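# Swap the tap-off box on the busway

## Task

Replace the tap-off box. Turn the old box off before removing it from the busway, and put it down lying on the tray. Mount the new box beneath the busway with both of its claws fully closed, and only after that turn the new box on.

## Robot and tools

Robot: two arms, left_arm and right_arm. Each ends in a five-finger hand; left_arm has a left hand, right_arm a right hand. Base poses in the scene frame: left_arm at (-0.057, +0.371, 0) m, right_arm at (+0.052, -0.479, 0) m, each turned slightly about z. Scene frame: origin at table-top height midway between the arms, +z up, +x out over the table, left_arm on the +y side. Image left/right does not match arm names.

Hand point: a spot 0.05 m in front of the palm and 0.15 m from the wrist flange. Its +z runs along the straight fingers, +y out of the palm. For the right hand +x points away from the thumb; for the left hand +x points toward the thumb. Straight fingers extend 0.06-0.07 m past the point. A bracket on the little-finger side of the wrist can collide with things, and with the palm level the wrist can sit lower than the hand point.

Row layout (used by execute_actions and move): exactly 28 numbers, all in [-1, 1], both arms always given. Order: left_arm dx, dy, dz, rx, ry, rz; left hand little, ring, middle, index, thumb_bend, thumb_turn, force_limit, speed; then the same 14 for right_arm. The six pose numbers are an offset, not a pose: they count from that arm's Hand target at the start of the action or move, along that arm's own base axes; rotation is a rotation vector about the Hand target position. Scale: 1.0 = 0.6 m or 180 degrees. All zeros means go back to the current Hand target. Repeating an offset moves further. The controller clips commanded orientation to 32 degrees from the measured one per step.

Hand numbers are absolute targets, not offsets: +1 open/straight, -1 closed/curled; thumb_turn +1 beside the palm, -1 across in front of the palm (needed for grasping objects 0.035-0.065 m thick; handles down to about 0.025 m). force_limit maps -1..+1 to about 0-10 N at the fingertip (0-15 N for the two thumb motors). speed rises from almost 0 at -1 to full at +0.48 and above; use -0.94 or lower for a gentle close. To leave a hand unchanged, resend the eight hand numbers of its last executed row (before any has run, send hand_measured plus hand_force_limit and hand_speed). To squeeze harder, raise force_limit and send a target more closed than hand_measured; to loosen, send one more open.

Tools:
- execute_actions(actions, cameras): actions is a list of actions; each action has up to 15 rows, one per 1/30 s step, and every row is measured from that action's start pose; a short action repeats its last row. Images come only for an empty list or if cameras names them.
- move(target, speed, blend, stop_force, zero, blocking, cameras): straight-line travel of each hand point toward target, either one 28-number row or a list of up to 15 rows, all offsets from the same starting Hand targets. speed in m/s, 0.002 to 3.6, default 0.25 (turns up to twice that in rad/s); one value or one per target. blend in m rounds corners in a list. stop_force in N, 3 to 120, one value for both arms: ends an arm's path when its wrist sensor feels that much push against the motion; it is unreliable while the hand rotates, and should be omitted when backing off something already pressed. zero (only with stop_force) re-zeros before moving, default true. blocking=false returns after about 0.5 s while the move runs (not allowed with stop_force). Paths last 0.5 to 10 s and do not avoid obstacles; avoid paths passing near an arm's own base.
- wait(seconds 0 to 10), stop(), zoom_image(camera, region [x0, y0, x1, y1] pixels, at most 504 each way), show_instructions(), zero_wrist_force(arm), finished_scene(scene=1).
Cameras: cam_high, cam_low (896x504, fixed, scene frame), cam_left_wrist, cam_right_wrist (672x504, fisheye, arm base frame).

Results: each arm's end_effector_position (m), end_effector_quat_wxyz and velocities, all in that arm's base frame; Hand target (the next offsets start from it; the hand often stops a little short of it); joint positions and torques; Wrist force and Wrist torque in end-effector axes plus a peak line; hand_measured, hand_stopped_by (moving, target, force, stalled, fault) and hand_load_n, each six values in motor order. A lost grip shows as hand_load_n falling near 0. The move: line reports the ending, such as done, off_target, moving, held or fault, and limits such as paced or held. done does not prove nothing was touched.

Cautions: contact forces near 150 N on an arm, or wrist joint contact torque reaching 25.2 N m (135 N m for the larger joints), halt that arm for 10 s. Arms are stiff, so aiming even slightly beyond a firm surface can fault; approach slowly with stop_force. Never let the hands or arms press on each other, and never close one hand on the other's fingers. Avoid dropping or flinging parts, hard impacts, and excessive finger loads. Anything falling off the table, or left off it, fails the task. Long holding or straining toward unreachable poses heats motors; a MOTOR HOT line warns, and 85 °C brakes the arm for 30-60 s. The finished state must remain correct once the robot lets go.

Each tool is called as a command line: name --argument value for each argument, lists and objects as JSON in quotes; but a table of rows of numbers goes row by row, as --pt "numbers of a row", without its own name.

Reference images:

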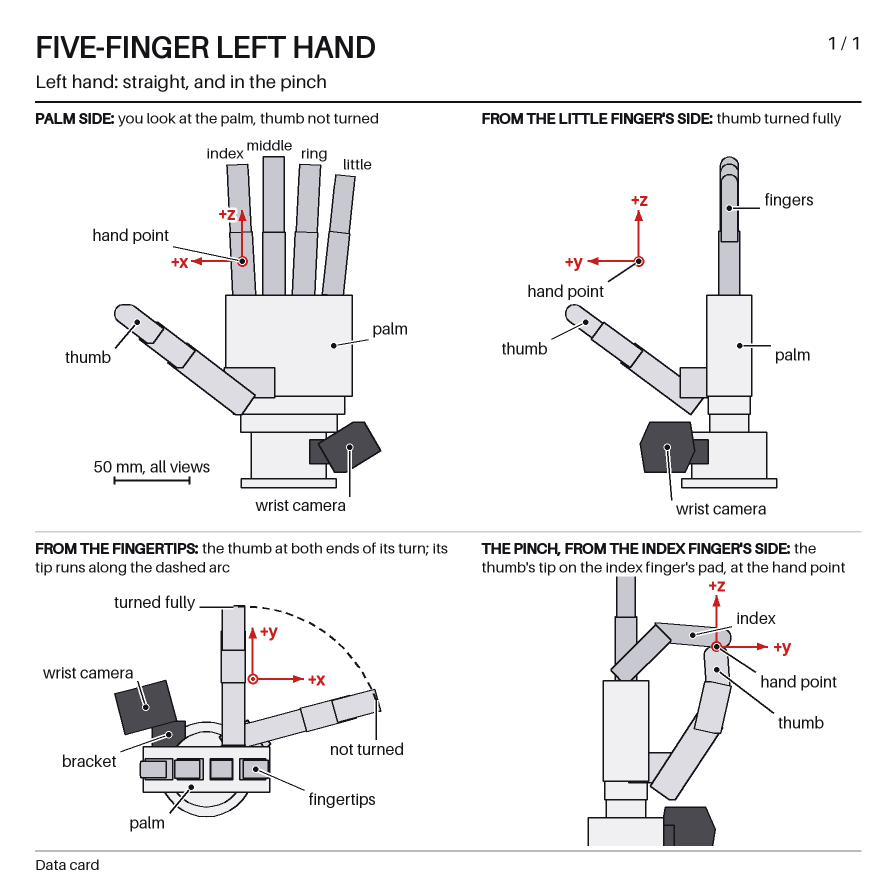

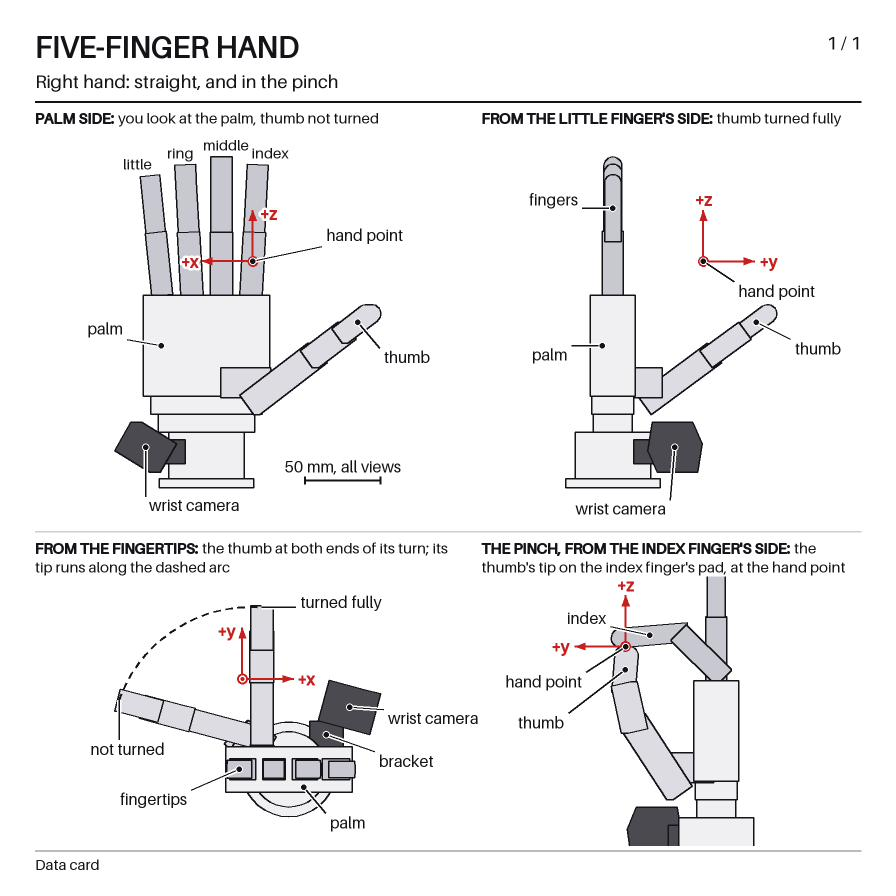

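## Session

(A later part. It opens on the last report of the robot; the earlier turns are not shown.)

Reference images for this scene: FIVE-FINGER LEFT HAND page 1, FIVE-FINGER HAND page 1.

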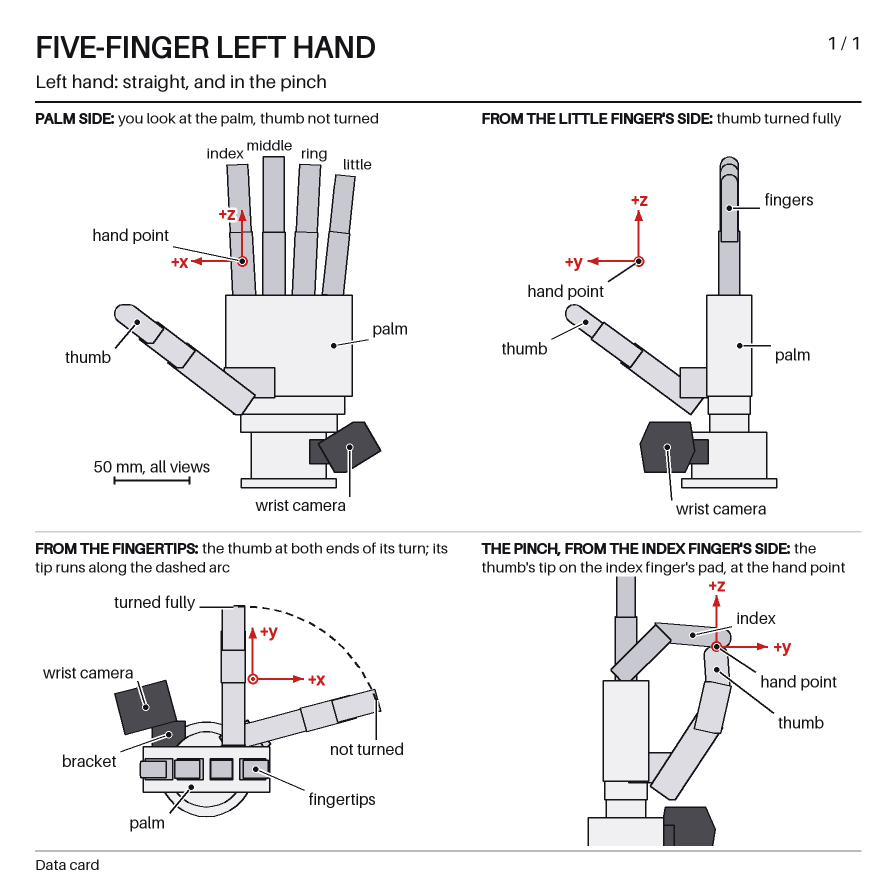

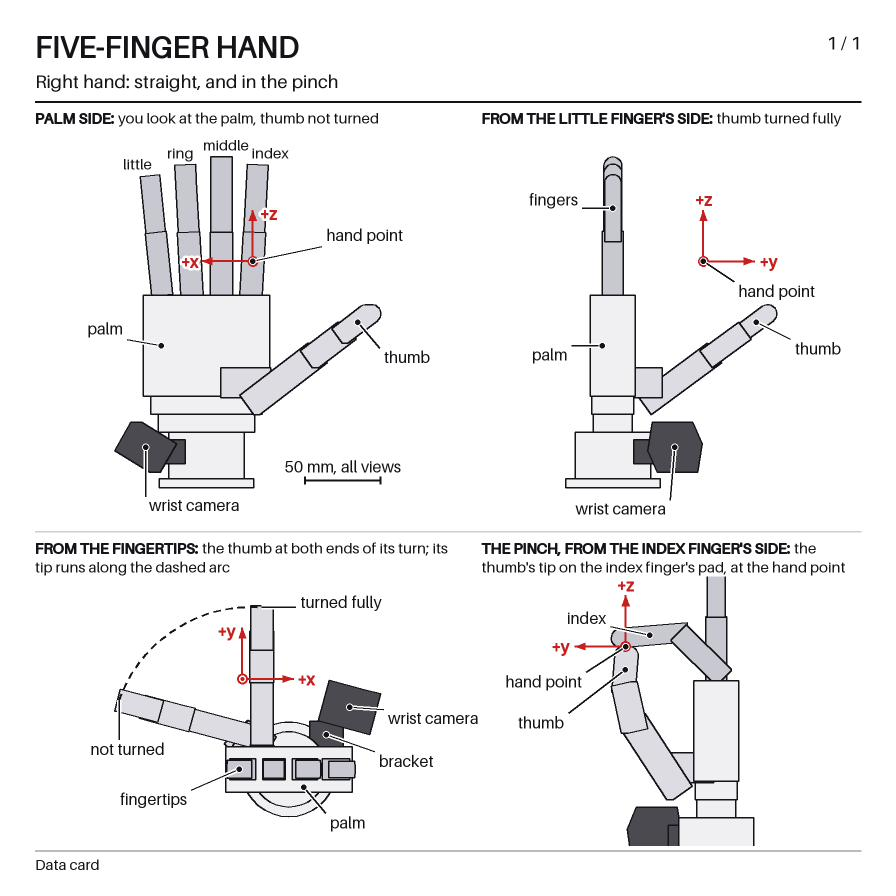

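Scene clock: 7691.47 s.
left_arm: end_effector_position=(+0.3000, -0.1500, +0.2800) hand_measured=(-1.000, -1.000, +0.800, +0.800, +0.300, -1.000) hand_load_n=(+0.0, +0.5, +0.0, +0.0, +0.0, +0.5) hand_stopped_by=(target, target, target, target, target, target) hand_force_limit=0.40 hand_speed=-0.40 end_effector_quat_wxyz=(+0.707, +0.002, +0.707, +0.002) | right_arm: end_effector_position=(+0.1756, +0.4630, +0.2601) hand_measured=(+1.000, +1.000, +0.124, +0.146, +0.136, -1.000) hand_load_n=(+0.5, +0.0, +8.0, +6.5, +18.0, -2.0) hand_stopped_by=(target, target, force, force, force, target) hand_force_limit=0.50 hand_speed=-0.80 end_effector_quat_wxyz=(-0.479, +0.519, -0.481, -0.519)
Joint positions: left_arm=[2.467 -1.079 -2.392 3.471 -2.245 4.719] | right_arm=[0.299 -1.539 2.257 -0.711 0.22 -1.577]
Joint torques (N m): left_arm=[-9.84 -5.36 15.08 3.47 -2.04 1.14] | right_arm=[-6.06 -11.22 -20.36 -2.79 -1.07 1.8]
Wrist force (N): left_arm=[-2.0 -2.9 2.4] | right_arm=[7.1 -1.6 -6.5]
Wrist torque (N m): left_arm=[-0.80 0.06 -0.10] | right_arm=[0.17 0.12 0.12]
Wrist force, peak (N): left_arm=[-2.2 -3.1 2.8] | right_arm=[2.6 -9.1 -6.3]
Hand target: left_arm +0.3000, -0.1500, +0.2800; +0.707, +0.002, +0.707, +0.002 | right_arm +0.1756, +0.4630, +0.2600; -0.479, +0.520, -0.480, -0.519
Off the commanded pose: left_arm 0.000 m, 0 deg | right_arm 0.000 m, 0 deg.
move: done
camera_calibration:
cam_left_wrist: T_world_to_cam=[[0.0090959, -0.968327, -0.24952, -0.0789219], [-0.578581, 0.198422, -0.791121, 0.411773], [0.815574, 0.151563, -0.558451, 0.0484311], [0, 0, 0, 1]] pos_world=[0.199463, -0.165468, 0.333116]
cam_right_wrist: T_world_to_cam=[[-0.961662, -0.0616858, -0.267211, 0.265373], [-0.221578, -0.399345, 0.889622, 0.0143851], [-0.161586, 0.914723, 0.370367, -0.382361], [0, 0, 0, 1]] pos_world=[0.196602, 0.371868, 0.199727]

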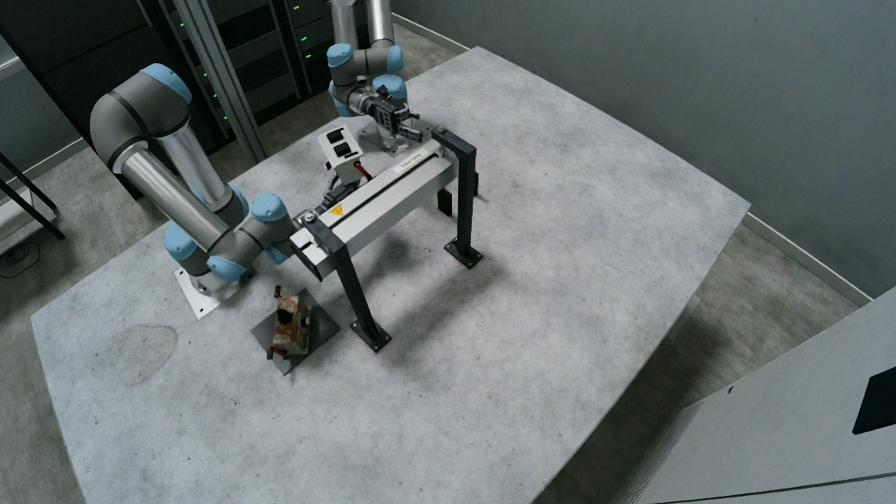

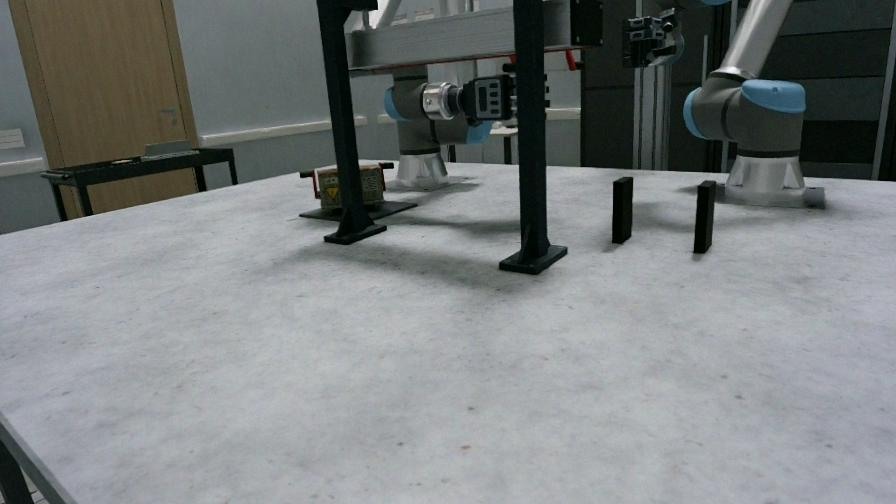

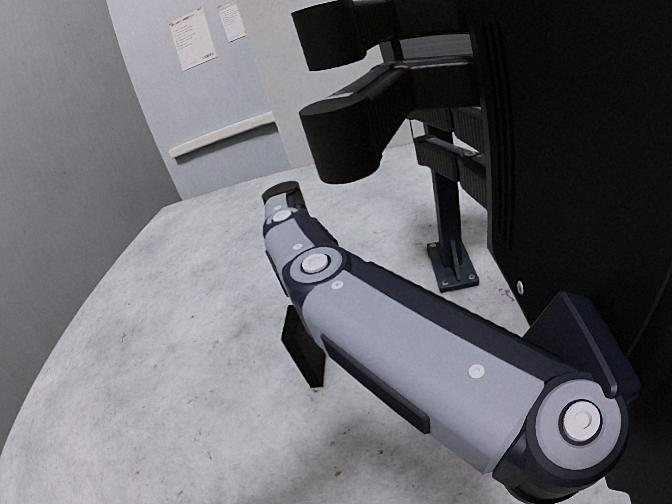

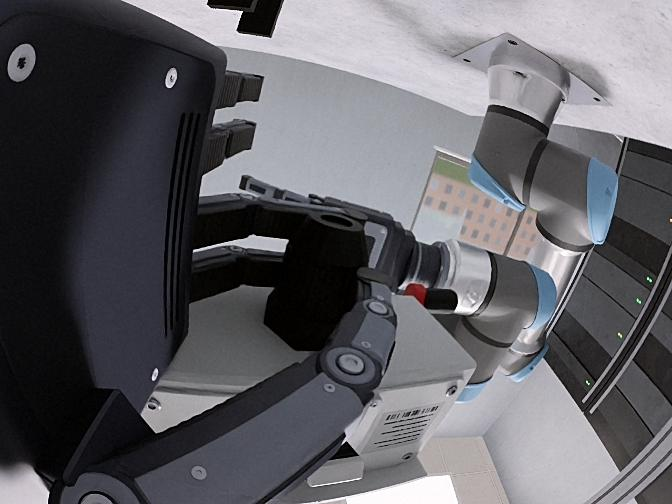

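move --pt "0 0 0 0 0 0 -1 -1 0.8 0.8 0.3 -1 0.4 -0.4 0.0573 -0.0217 -0.0667 0 0 -0.1928 1 1 -0.1 -0.2 -0.2 -1 0.5 -0.8" --pt "0 0 0 0 0 0 -1 -1 0.8 0.8 0.3 -1 0.4 -0.4 0.1157 -0.0383 -0.1167 0 0 -0.3317 1 1 -0.1 -0.2 -0.2 -1 0.5 -0.8" --pt "0 0 0 0 0 0 -1 -1 0.8 0.8 0.3 -1 0.4 -0.4 0.1707 -0.0560 -0.1333 0 0 -0.4206 1 1 -0.1 -0.2 -0.2 -1 0.5 -0.8" --speed 0.12 --blend 0.01 --cameras '["all"]'

zoom_image --camera "cam_high" --region '[300, 130, 460, 270]'

zoom_image --camera "cam_low" --region '[480, 20, 680, 200]'

Scene clock: 7766.60 s.
left_arm: end_effector_position=(+0.3000, -0.1500, +0.2800) hand_measured=(-1.000, -1.000, +0.800, +0.800, +0.300, -1.000) hand_load_n=(+0.0, +0.0, +0.0, +0.0, +0.0, +0.0) hand_stopped_by=(target, target, target, target, target, target) hand_force_limit=0.40 hand_speed=-0.40 end_effector_quat_wxyz=(+0.707, +0.002, +0.707, +0.002) | right_arm: end_effector_position=(+0.2780, +0.4295, +0.1801) hand_measured=(+1.000, +1.000, +0.124, +0.146, +0.136, -1.000) hand_load_n=(+0.0, +0.0, +7.5, +6.5, +18.0, -2.0) hand_stopped_by=(target, target, force, force, force, target) hand_force_limit=0.50 hand_speed=-0.80 end_effector_quat_wxyz=(+0.697, -0.115, +0.698, +0.116)
Joint positions: left_arm=[2.467 -1.079 -2.392 3.471 -2.245 4.719] | right_arm=[0.903 -1.427 2.445 -1.017 2.145 -1.569]
Joint torques (N m): left_arm=[-10.09 -5.02 15.41 3.46 -2.14 1.23] | right_arm=[-5.7 -22.48 -0.91 -0.14 2.13 1.88]
Wrist force (N): left_arm=[-2.2 -2.9 2.4] | right_arm=[7.0 -1.4 -6.4]
Wrist torque (N m): left_arm=[-0.79 0.10 -0.12] | right_arm=[0.19 0.14 0.12]
Wrist force, peak (N): left_arm=[-2.0 -3.1 2.9] | right_arm=[7.5 -1.7 -6.7]
Hand target: left_arm +0.3000, -0.1500, +0.2800; +0.707, +0.002, +0.707, +0.002 | right_arm +0.2780, +0.4294, +0.1800; +0.697, -0.115, +0.698, +0.116
Off the commanded pose: left_arm 0.000 m, 0 deg | right_arm 0.000 m, 0 deg.
move: done
camera_calibration:
cam_left_wrist: T_world_to_cam=[[0.0090959, -0.968327, -0.24952, -0.0789219], [-0.578581, 0.198422, -0.791121, 0.411773], [0.815574, 0.151563, -0.558451, 0.0484311], [0, 0, 0, 1]] pos_world=[0.199463, -0.165468, 0.333116]
cam_right_wrist: T_world_to_cam=[[-0.297276, 0.916625, -0.267254, -0.264442], [-0.442013, 0.115987, 0.889478, -0.0651939], [0.846316, 0.38255, 0.37068, -0.357216], [0, 0, 0, 1]] pos_world=[0.194889, 0.386609, 0.119728]

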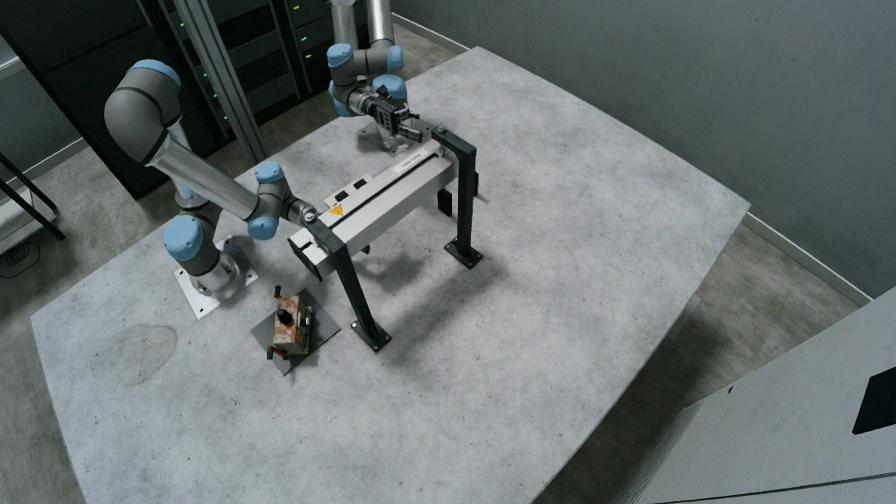

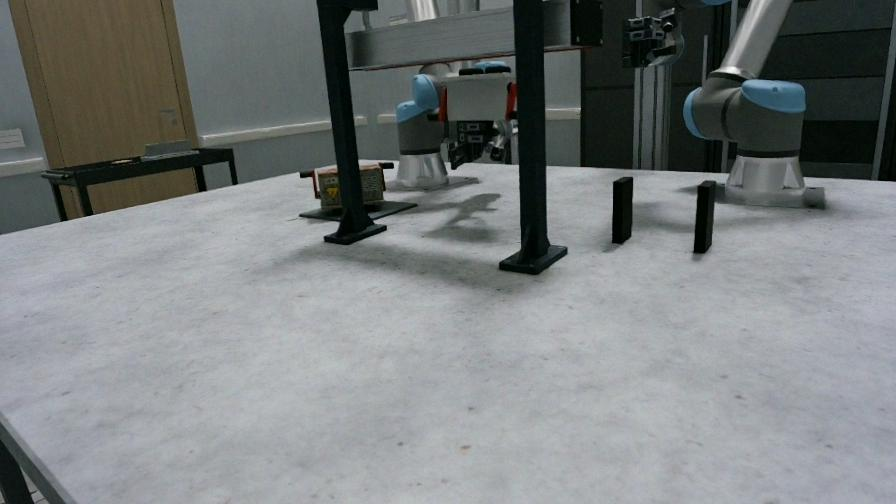

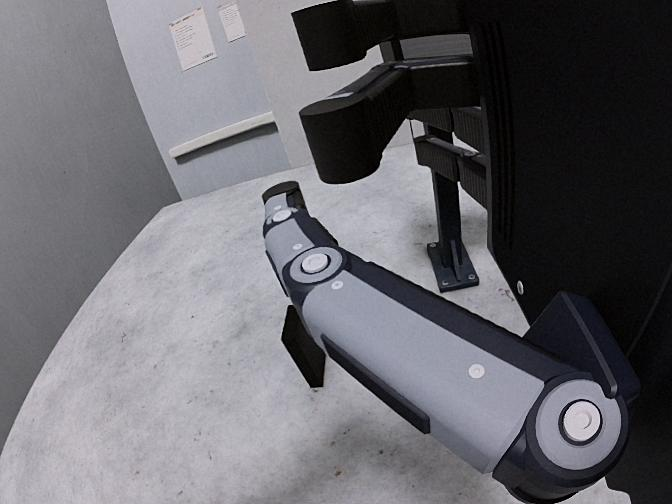

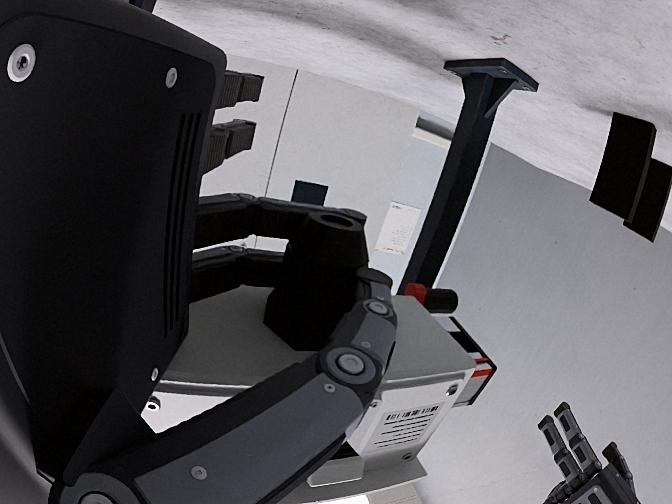

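Scaled by 3.150 from the camera's 896x504 image, which has a finer 1280x720 frame.

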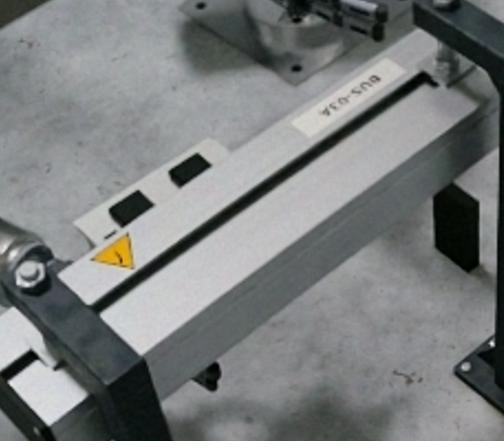

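Scaled by 2.520 from the camera's 896x504 image, which has a finer 1280x720 frame.

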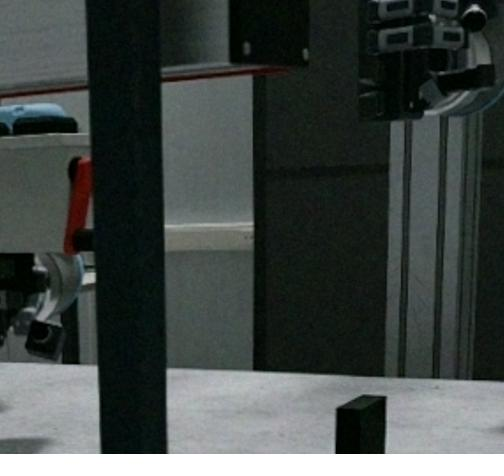

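zoom_image --camera "cam_high" --region '[310, 160, 390, 220]'

Scaled by 6.300 from the camera's 896x504 image, which has a finer 1280x720 frame.

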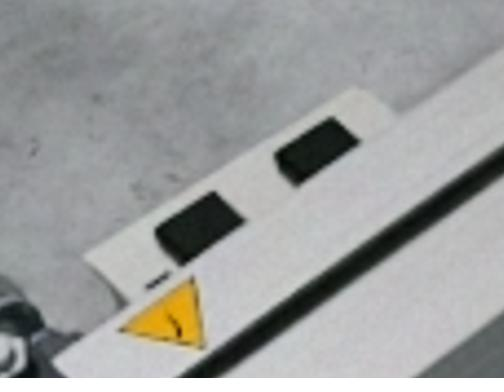

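zoom_image --camera "cam_high" --region '[300, 120, 450, 240]'

Scaled by 3.360 from the camera's 896x504 image, which has a finer 1280x720 frame.

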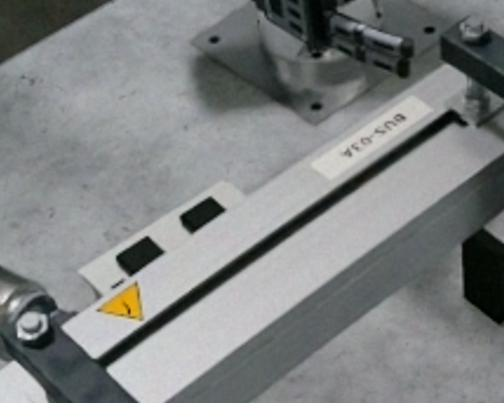

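zoom_image --camera "cam_low" --region '[420, 50, 550, 180]'

Scaled by 3.877 from the camera's 896x504 image, which has a finer 1280x720 frame.

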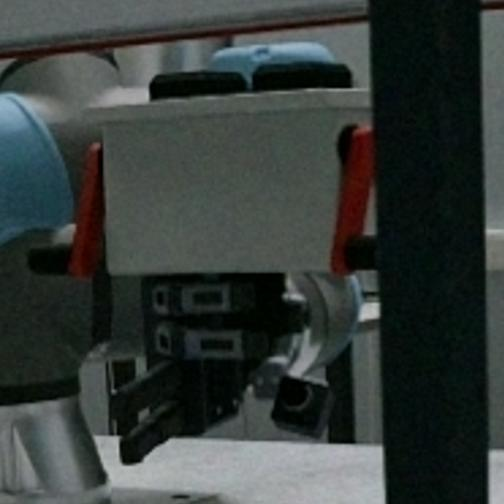

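move --pt "0 0 0 0 0 0 -1 -1 0.8 0.8 0.3 -1 0.4 -0.4 0.1930 0.0047 0 0 0 0.0156 1 1 -0.1 -0.2 -0.2 -1 0.5 -0.8" --speed 0.08 --cameras '["all"]'

zoom_image --camera "cam_low" --region '[340, 20, 600, 200]'

zoom_image --camera "cam_right_wrist" --region '[180, 180, 560, 504]'

Scene clock: 7859.43 s.
left_arm: end_effector_position=(+0.3000, -0.1500, +0.2800) hand_measured=(-1.000, -1.000, +0.800, +0.800, +0.300, -1.000) hand_load_n=(+0.0, +0.0, +0.0, +0.0, +0.0, +0.0) hand_stopped_by=(target, target, target, target, target, target) hand_force_limit=0.40 hand_speed=-0.40 end_effector_quat_wxyz=(+0.707, +0.002, +0.707, +0.002) | right_arm: end_effector_position=(+0.3938, +0.4322, +0.1800) hand_measured=(+1.000, +1.000, +0.124, +0.146, +0.136, -1.000) hand_load_n=(+0.0, +0.0, +8.0, +6.5, +18.0, -2.0) hand_stopped_by=(target, target, force, force, force, target) hand_force_limit=0.50 hand_speed=-0.80 end_effector_quat_wxyz=(+0.694, -0.132, +0.695, +0.133)
Joint positions: left_arm=[2.467 -1.079 -2.392 3.471 -2.245 4.719] | right_arm=[0.593 -1.345 2.333 -0.987 1.787 -1.57]
Joint torques (N m): left_arm=[-9.78 -5.3 15.11 3.34 -2.12 1.25] | right_arm=[-3.99 -30.51 -1.95 -4.85 -0.23 -1.44]
Wrist force (N): left_arm=[-1.9 -2.8 2.7] | right_arm=[7.1 -1.7 -6.8]
Wrist torque (N m): left_arm=[-0.80 0.07 -0.11] | right_arm=[0.18 0.12 0.17]
Wrist force, peak (N): left_arm=[-2.1 -3.0 2.9] | right_arm=[7.3 -1.3 -7.8]
Hand target: left_arm +0.3000, -0.1500, +0.2800; +0.707, +0.002, +0.707, +0.002 | right_arm +0.3938, +0.4322, +0.1800; +0.694, -0.132, +0.695, +0.133
Off the commanded pose: left_arm 0.000 m, 0 deg | right_arm 0.000 m, 0 deg.
move: done
camera_calibration:
cam_left_wrist: T_world_to_cam=[[0.0090959, -0.968327, -0.24952, -0.0789219], [-0.578581, 0.198422, -0.791121, 0.411773], [0.815574, 0.151563, -0.558451, 0.0484311], [0, 0, 0, 1]] pos_world=[0.199463, -0.165468, 0.333116]
cam_right_wrist: T_world_to_cam=[[-0.34162, 0.900998, -0.26739, -0.20826], [-0.446936, 0.0945353, 0.889557, -0.00299532], [0.826767, 0.423397, 0.370394, -0.466122], [0, 0, 0, 1]] pos_world=[0.31289, 0.385279, 0.119627]

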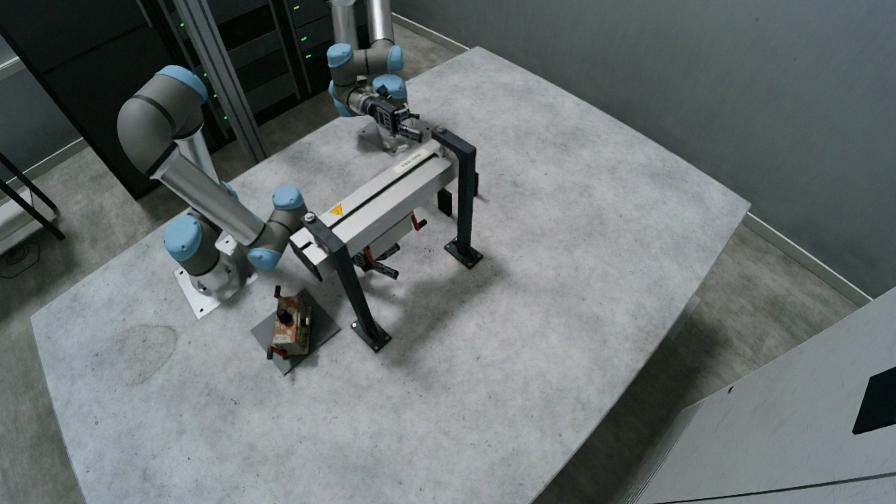

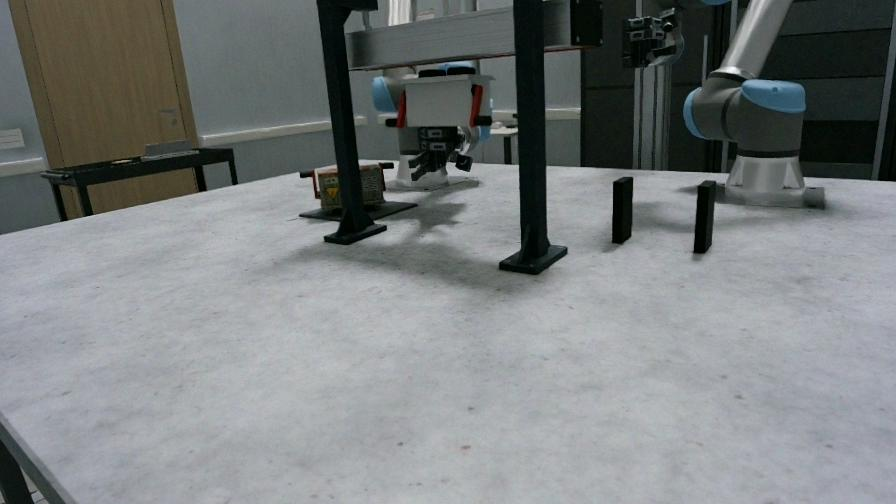

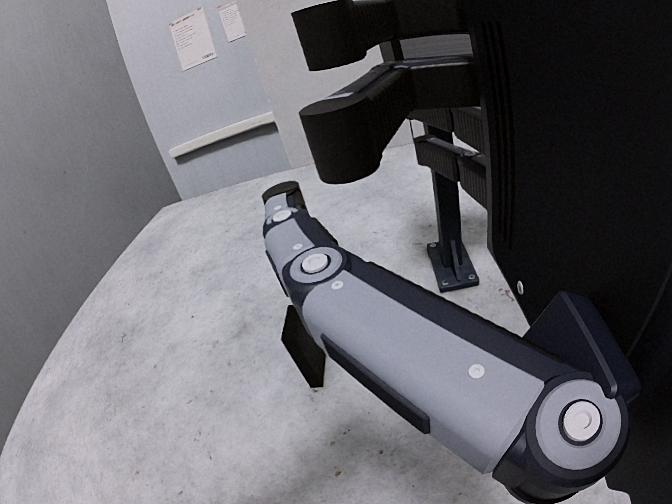

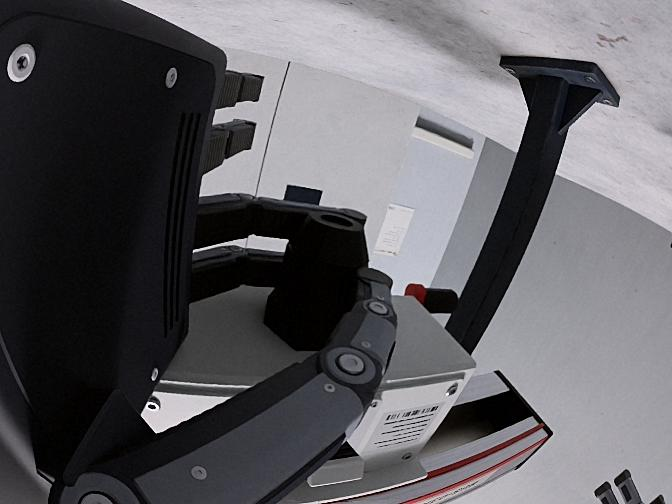

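Scaled by 1.938 from the camera's 896x504 image, which has a finer 1280x720 frame.

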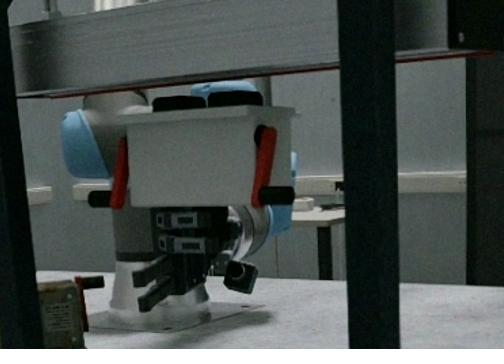

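Scaled by 1.326 from the camera's 672x504 image, which has a finer 960x720 frame.

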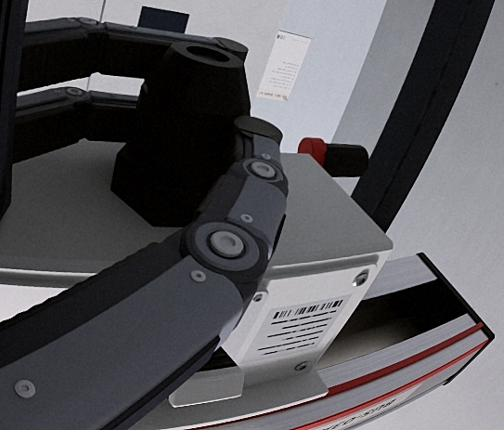

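zoom_image --camera "cam_low" --region '[380, 50, 510, 150]'

zoom_image --camera "cam_high" --region '[330, 190, 450, 290]'

Scaled by 3.877 from the camera's 896x504 image, which has a finer 1280x720 frame.

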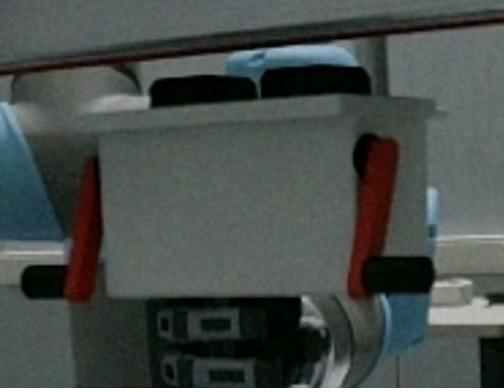

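Scaled by 4.200 from the camera's 896x504 image, which has a finer 1280x720 frame.

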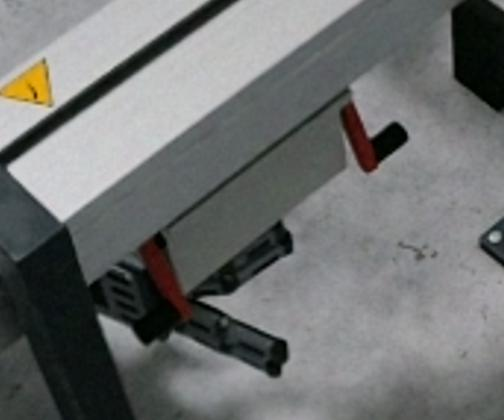

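zoom_image --camera "cam_high" --region '[355, 200, 435, 270]'

Scaled by 6.300 from the camera's 896x504 image, which has a finer 1280x720 frame.

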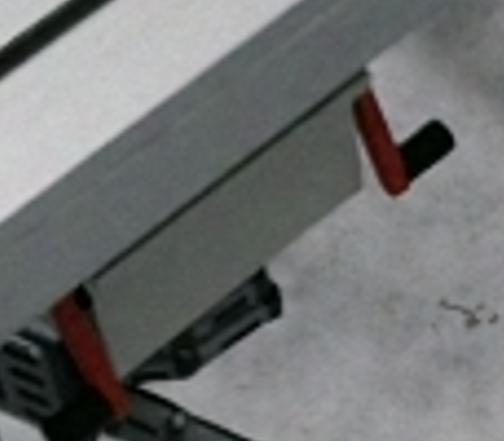

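move --pt "0 0 0 0 0 0 -1 -1 0.8 0.8 0.3 -1 0.4 -0.4 0.0033 0 0.0150 0 0 -0.0039 1 1 -0.1 -0.2 -0.2 -1 0.5 -0.8" --speed 0.03 --cameras '["cam_low","cam_high","cam_right_wrist"]'

zoom_image --camera "cam_low" --region '[380, 40, 510, 140]'

zoom_image --camera "cam_high" --region '[355, 200, 435, 270]'

Scene clock: 7930.63 s.
left_arm: end_effector_position=(+0.3000, -0.1500, +0.2800) hand_measured=(-1.000, -1.000, +0.800, +0.800, +0.300, -1.000) hand_load_n=(+0.0, +0.0, +0.0, +0.0, +0.0, +0.0) hand_stopped_by=(target, target, target, target, target, target) hand_force_limit=0.40 hand_speed=-0.40 end_effector_quat_wxyz=(+0.707, +0.002, +0.707, +0.002) | right_arm: end_effector_position=(+0.3958, +0.4322, +0.1892) hand_measured=(+1.000, +1.000, +0.124, +0.146, +0.136, -1.000) hand_load_n=(+0.0, +0.0, +7.5, +6.0, +18.0, -2.0) hand_stopped_by=(target, target, force, force, force, target) hand_force_limit=0.50 hand_speed=-0.80 end_effector_quat_wxyz=(+0.695, -0.128, +0.696, +0.128) end_effector_velocity=(+0.000, +0.001, +0.000) end_effector_angular_velocity=(+0.002, -0.003, +0.004)
Joint positions: left_arm=[2.467 -1.079 -2.392 3.471 -2.245 4.719] | right_arm=[0.599 -1.365 2.32 -0.954 1.805 -1.57]
Joint velocities: left_arm=[within noise] | right_arm=[0 0.003 0 -0.007 -0.003 0]
Joint torques (N m): left_arm=[-9.44 -5.47 15.05 3.33 -2.24 1.15] | right_arm=[-3.01 -19.05 -9.92 -5.04 -1.79 0.78]
Wrist force (N): left_arm=[-1.9 -2.7 2.9] | right_arm=[7.3 -1.8 -6.6]
Wrist torque (N m): left_arm=[-0.80 0.06 -0.10] | right_arm=[0.17 0.10 0.18]
Wrist force, peak (N): left_arm=[-2.2 -3.0 2.8] | right_arm=[7.5 -1.7 -6.8]
Hand target: left_arm +0.3000, -0.1500, +0.2800; +0.707, +0.002, +0.707, +0.002 | right_arm +0.3958, +0.4322, +0.1890; +0.695, -0.128, +0.696, +0.128
Off the commanded pose: left_arm 0.000 m, 0 deg | right_arm 0.000 m, 0 deg.
move: done
camera_calibration:
cam_right_wrist: T_world_to_cam=[[-0.330381, 0.905184, -0.267376, -0.211408], [-0.445886, 0.0999959, 0.889487, -0.0130623], [0.831886, 0.413089, 0.370572, -0.468827], [0, 0, 0, 1]] pos_world=[0.314341, 0.386337, 0.128827]
Images, in order (width x height): cam_high 896x504, cam_low 896x504, cam_right_wrist 672x504.

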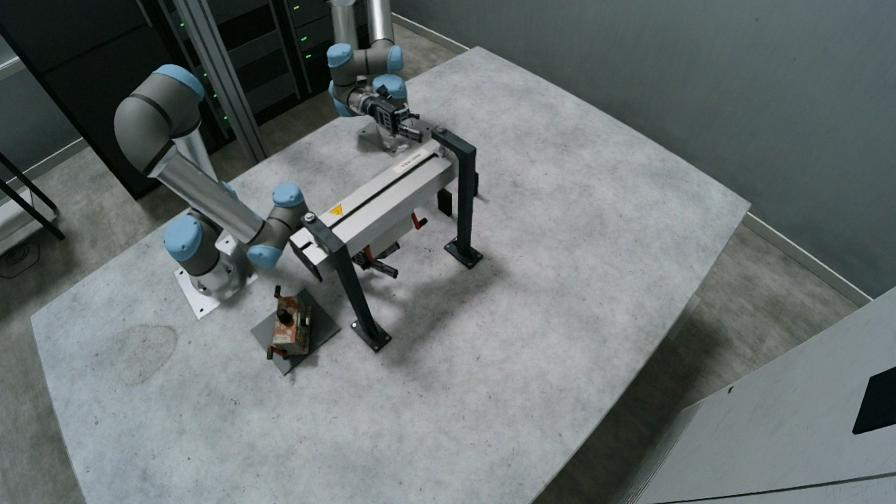

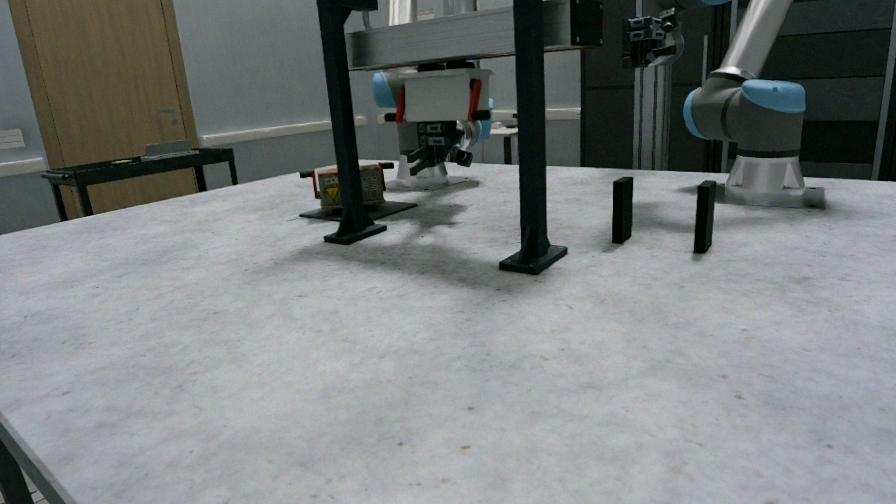

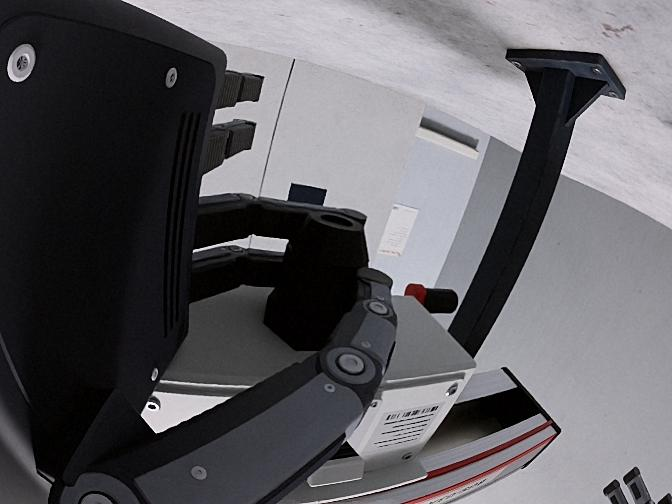

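Scaled by 3.877 from the camera's 896x504 image, which has a finer 1280x720 frame.

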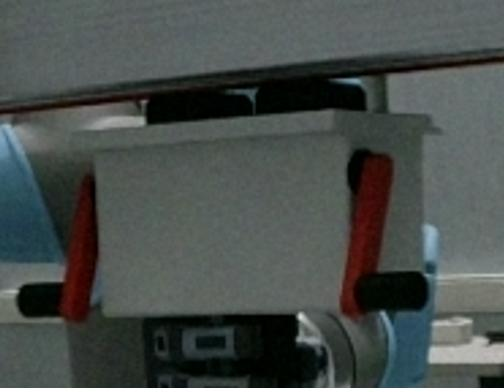

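Scaled by 6.300 from the camera's 896x504 image, which has a finer 1280x720 frame.

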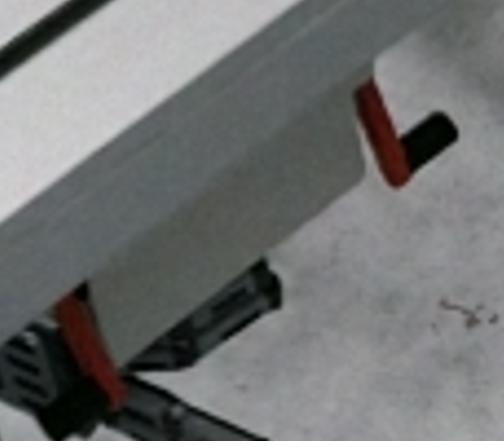

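zoom_image --camera "cam_low" --region '[440, 50, 510, 110]'

zoom_image --camera "cam_low" --region '[385, 50, 455, 130]'

Scaled by 7.200 from the camera's 896x504 image, which has a finer 1280x720 frame.

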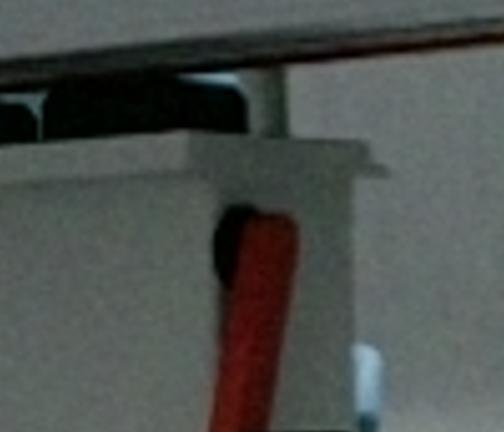

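Scaled by 6.300 from the camera's 896x504 image, which has a finer 1280x720 frame.

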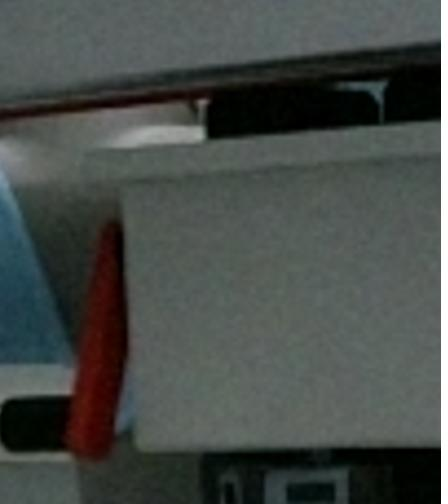

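move --pt "0 0 0 0 0 0 -1 -1 0.8 0.8 0.3 -1 0.4 -0.4 0 0 0 0.0056 0.0044 0 1 1 -0.1 -0.2 -0.2 -1 0.5 -0.8" --speed 0.03

move --pt "0 0 0 0 0 0 -1 -1 0.8 0.8 0.3 -1 0.4 -0.4 0 0 0.0250 0 0 0 1 1 -0.1 -0.2 -0.2 -1 0.5 -0.8" --speed 0.01 --stop_force 7 --cameras '["cam_low","cam_high","cam_right_wrist"]'

zoom_image --camera "cam_low" --region '[380, 30, 510, 130]'

Scene clock: 7993.27 s.
left_arm: end_effector_position=(+0.3000, -0.1500, +0.2800) hand_measured=(-1.000, -1.000, +0.800, +0.800, +0.300, -1.000) hand_load_n=(-0.5, +0.0, +0.0, +0.0, +0.0, +0.0) hand_stopped_by=(target, target, target, target, target, target) hand_force_limit=0.40 hand_speed=-0.40 end_effector_quat_wxyz=(+0.707, +0.002, +0.707, +0.002) | right_arm: end_effector_position=(+0.3958, +0.4322, +0.1890) hand_measured=(+1.000, +1.000, +0.124, +0.146, +0.136, -1.000) hand_load_n=(+0.0, +0.0, +7.5, +6.5, +18.0, -2.0) hand_stopped_by=(target, target, force, force, force, target) hand_force_limit=0.50 hand_speed=-0.80 end_effector_quat_wxyz=(+0.691, -0.121, +0.700, +0.135) end_effector_velocity=(+0.000, +0.000, -0.001) end_effector_angular_velocity=(-0.006, -0.002, +0.000)
Joint positions: left_arm=[2.467 -1.079 -2.392 3.471 -2.245 4.719] | right_arm=[0.601 -1.364 2.318 -0.945 1.807 -1.547]
Joint velocities: left_arm=[within noise] | right_arm=[0 0 0.001 0 0 -0.006]
Joint torques (N m): left_arm=[-10.14 -5.37 15.1 3.38 -2.16 1.2] | right_arm=[5.71 -20.56 -27.35 -2.75 1.43 -1.56]
Wrist force (N): left_arm=[-1.7 -2.9 2.7] | right_arm=[7.3 -1.7 -6.5]
Wrist torque (N m): left_arm=[-0.83 0.03 -0.09] | right_arm=[0.19 0.10 0.15]
Wrist force, peak (N): left_arm=[-2.3 -2.9 3.1] | right_arm=[7.6 -1.6 -6.8]
Hand target: left_arm +0.3000, -0.1500, +0.2800; +0.707, +0.002, +0.707, +0.002 | right_arm +0.3958, +0.4322, +0.1890; +0.691, -0.121, +0.700, +0.135
Off the commanded pose: left_arm 0.000 m, 0 deg | right_arm 0.000 m, 0 deg.
move: done

Scene clock: 7995.53 s.
left_arm: end_effector_position=(+0.3000, -0.1500, +0.2800) hand_measured=(-1.000, -1.000, +0.800, +0.800, +0.300, -1.000) hand_load_n=(+0.0, +0.0, +0.0, +0.0, +0.0, +0.0) hand_stopped_by=(target, target, target, target, target, target) hand_force_limit=0.40 hand_speed=-0.40 end_effector_quat_wxyz=(+0.707, +0.002, +0.707, +0.002) | right_arm: end_effector_position=(+0.3958, +0.4322, +0.2041) hand_measured=(+1.000, +1.000, +0.124, +0.146, +0.136, -1.000) hand_load_n=(+0.0, +0.0, +6.0, +12.0, +17.5, +2.5) hand_stopped_by=(target, target, force, force, force, target) hand_force_limit=0.50 hand_speed=-0.80 end_effector_quat_wxyz=(+0.691, -0.121, +0.700, +0.135)
Joint positions: left_arm=[2.467 -1.079 -2.392 3.471 -2.245 4.719] | right_arm=[0.601 -1.402 2.305 -0.894 1.807 -1.547]
Joint torques (N m): left_arm=[-9.84 -5.42 15.62 3.16 -2.13 1.26] | right_arm=[-7.98 -18.18 -9.61 -4.7 -1.85 -1.38]
Wrist force (N): left_arm=[-2.1 -2.7 2.7] | right_arm=[6.6 -3.2 -4.3]
Wrist torque (N m): left_arm=[-0.79 0.09 -0.12] | right_arm=[0.03 0.37 0.29]
Wrist force, peak (N): left_arm=[-2.2 -2.9 2.7] | right_arm=[11.3 -3.0 -3.4]
Hand target: left_arm +0.3000, -0.1500, +0.2800; +0.707, +0.002, +0.707, +0.002 | right_arm +0.3958, +0.4322, +0.2040; +0.691, -0.121, +0.700, +0.135
Off the commanded pose: left_arm 0.000 m, 0 deg | right_arm 0.000 m, 0 deg.
move: done
camera_calibration:
cam_right_wrist: T_world_to_cam=[[-0.334165, 0.90964, -0.246758, -0.212011], [-0.433537, 0.0841192, 0.897201, -0.0258929], [0.836887, 0.406792, 0.366253, -0.472725], [0, 0, 0, 1]] pos_world=[0.313545, 0.387332, 0.144053]
Images, in order (width x height): cam_high 896x504, cam_low 896x504, cam_right_wrist 672x504.

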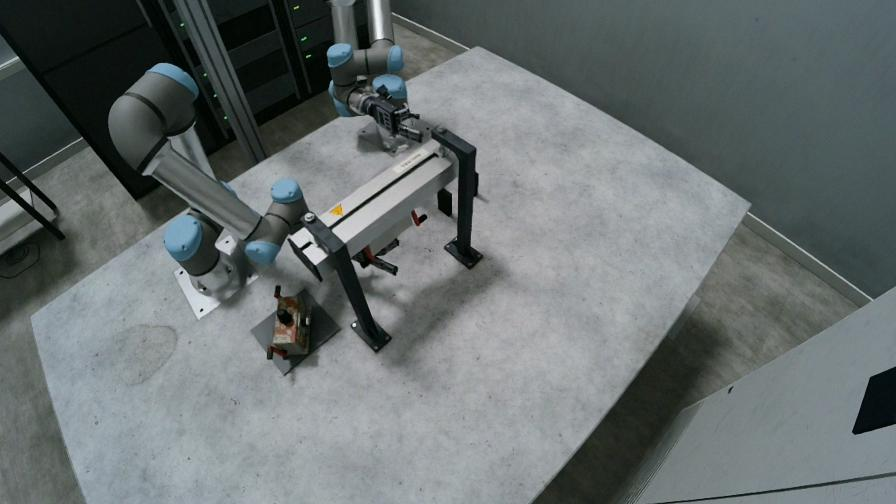

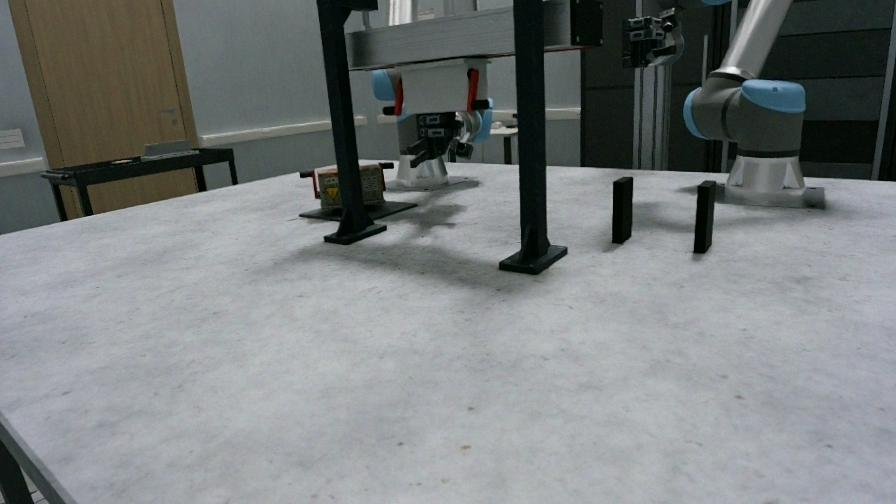

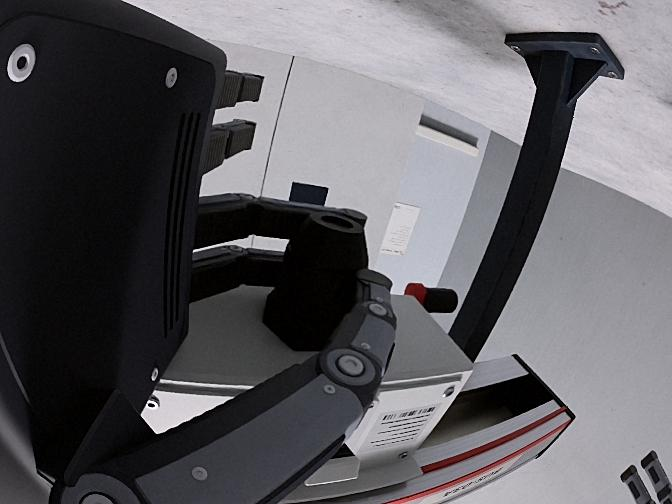

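Scaled by 3.877 from the camera's 896x504 image, which has a finer 1280x720 frame.

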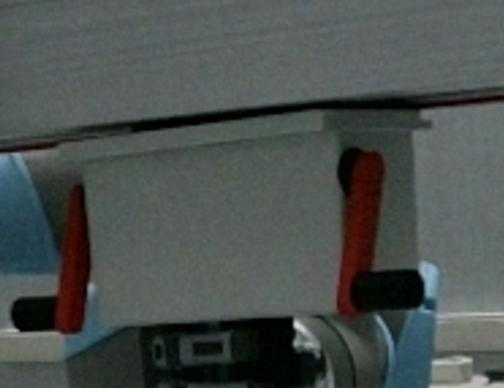

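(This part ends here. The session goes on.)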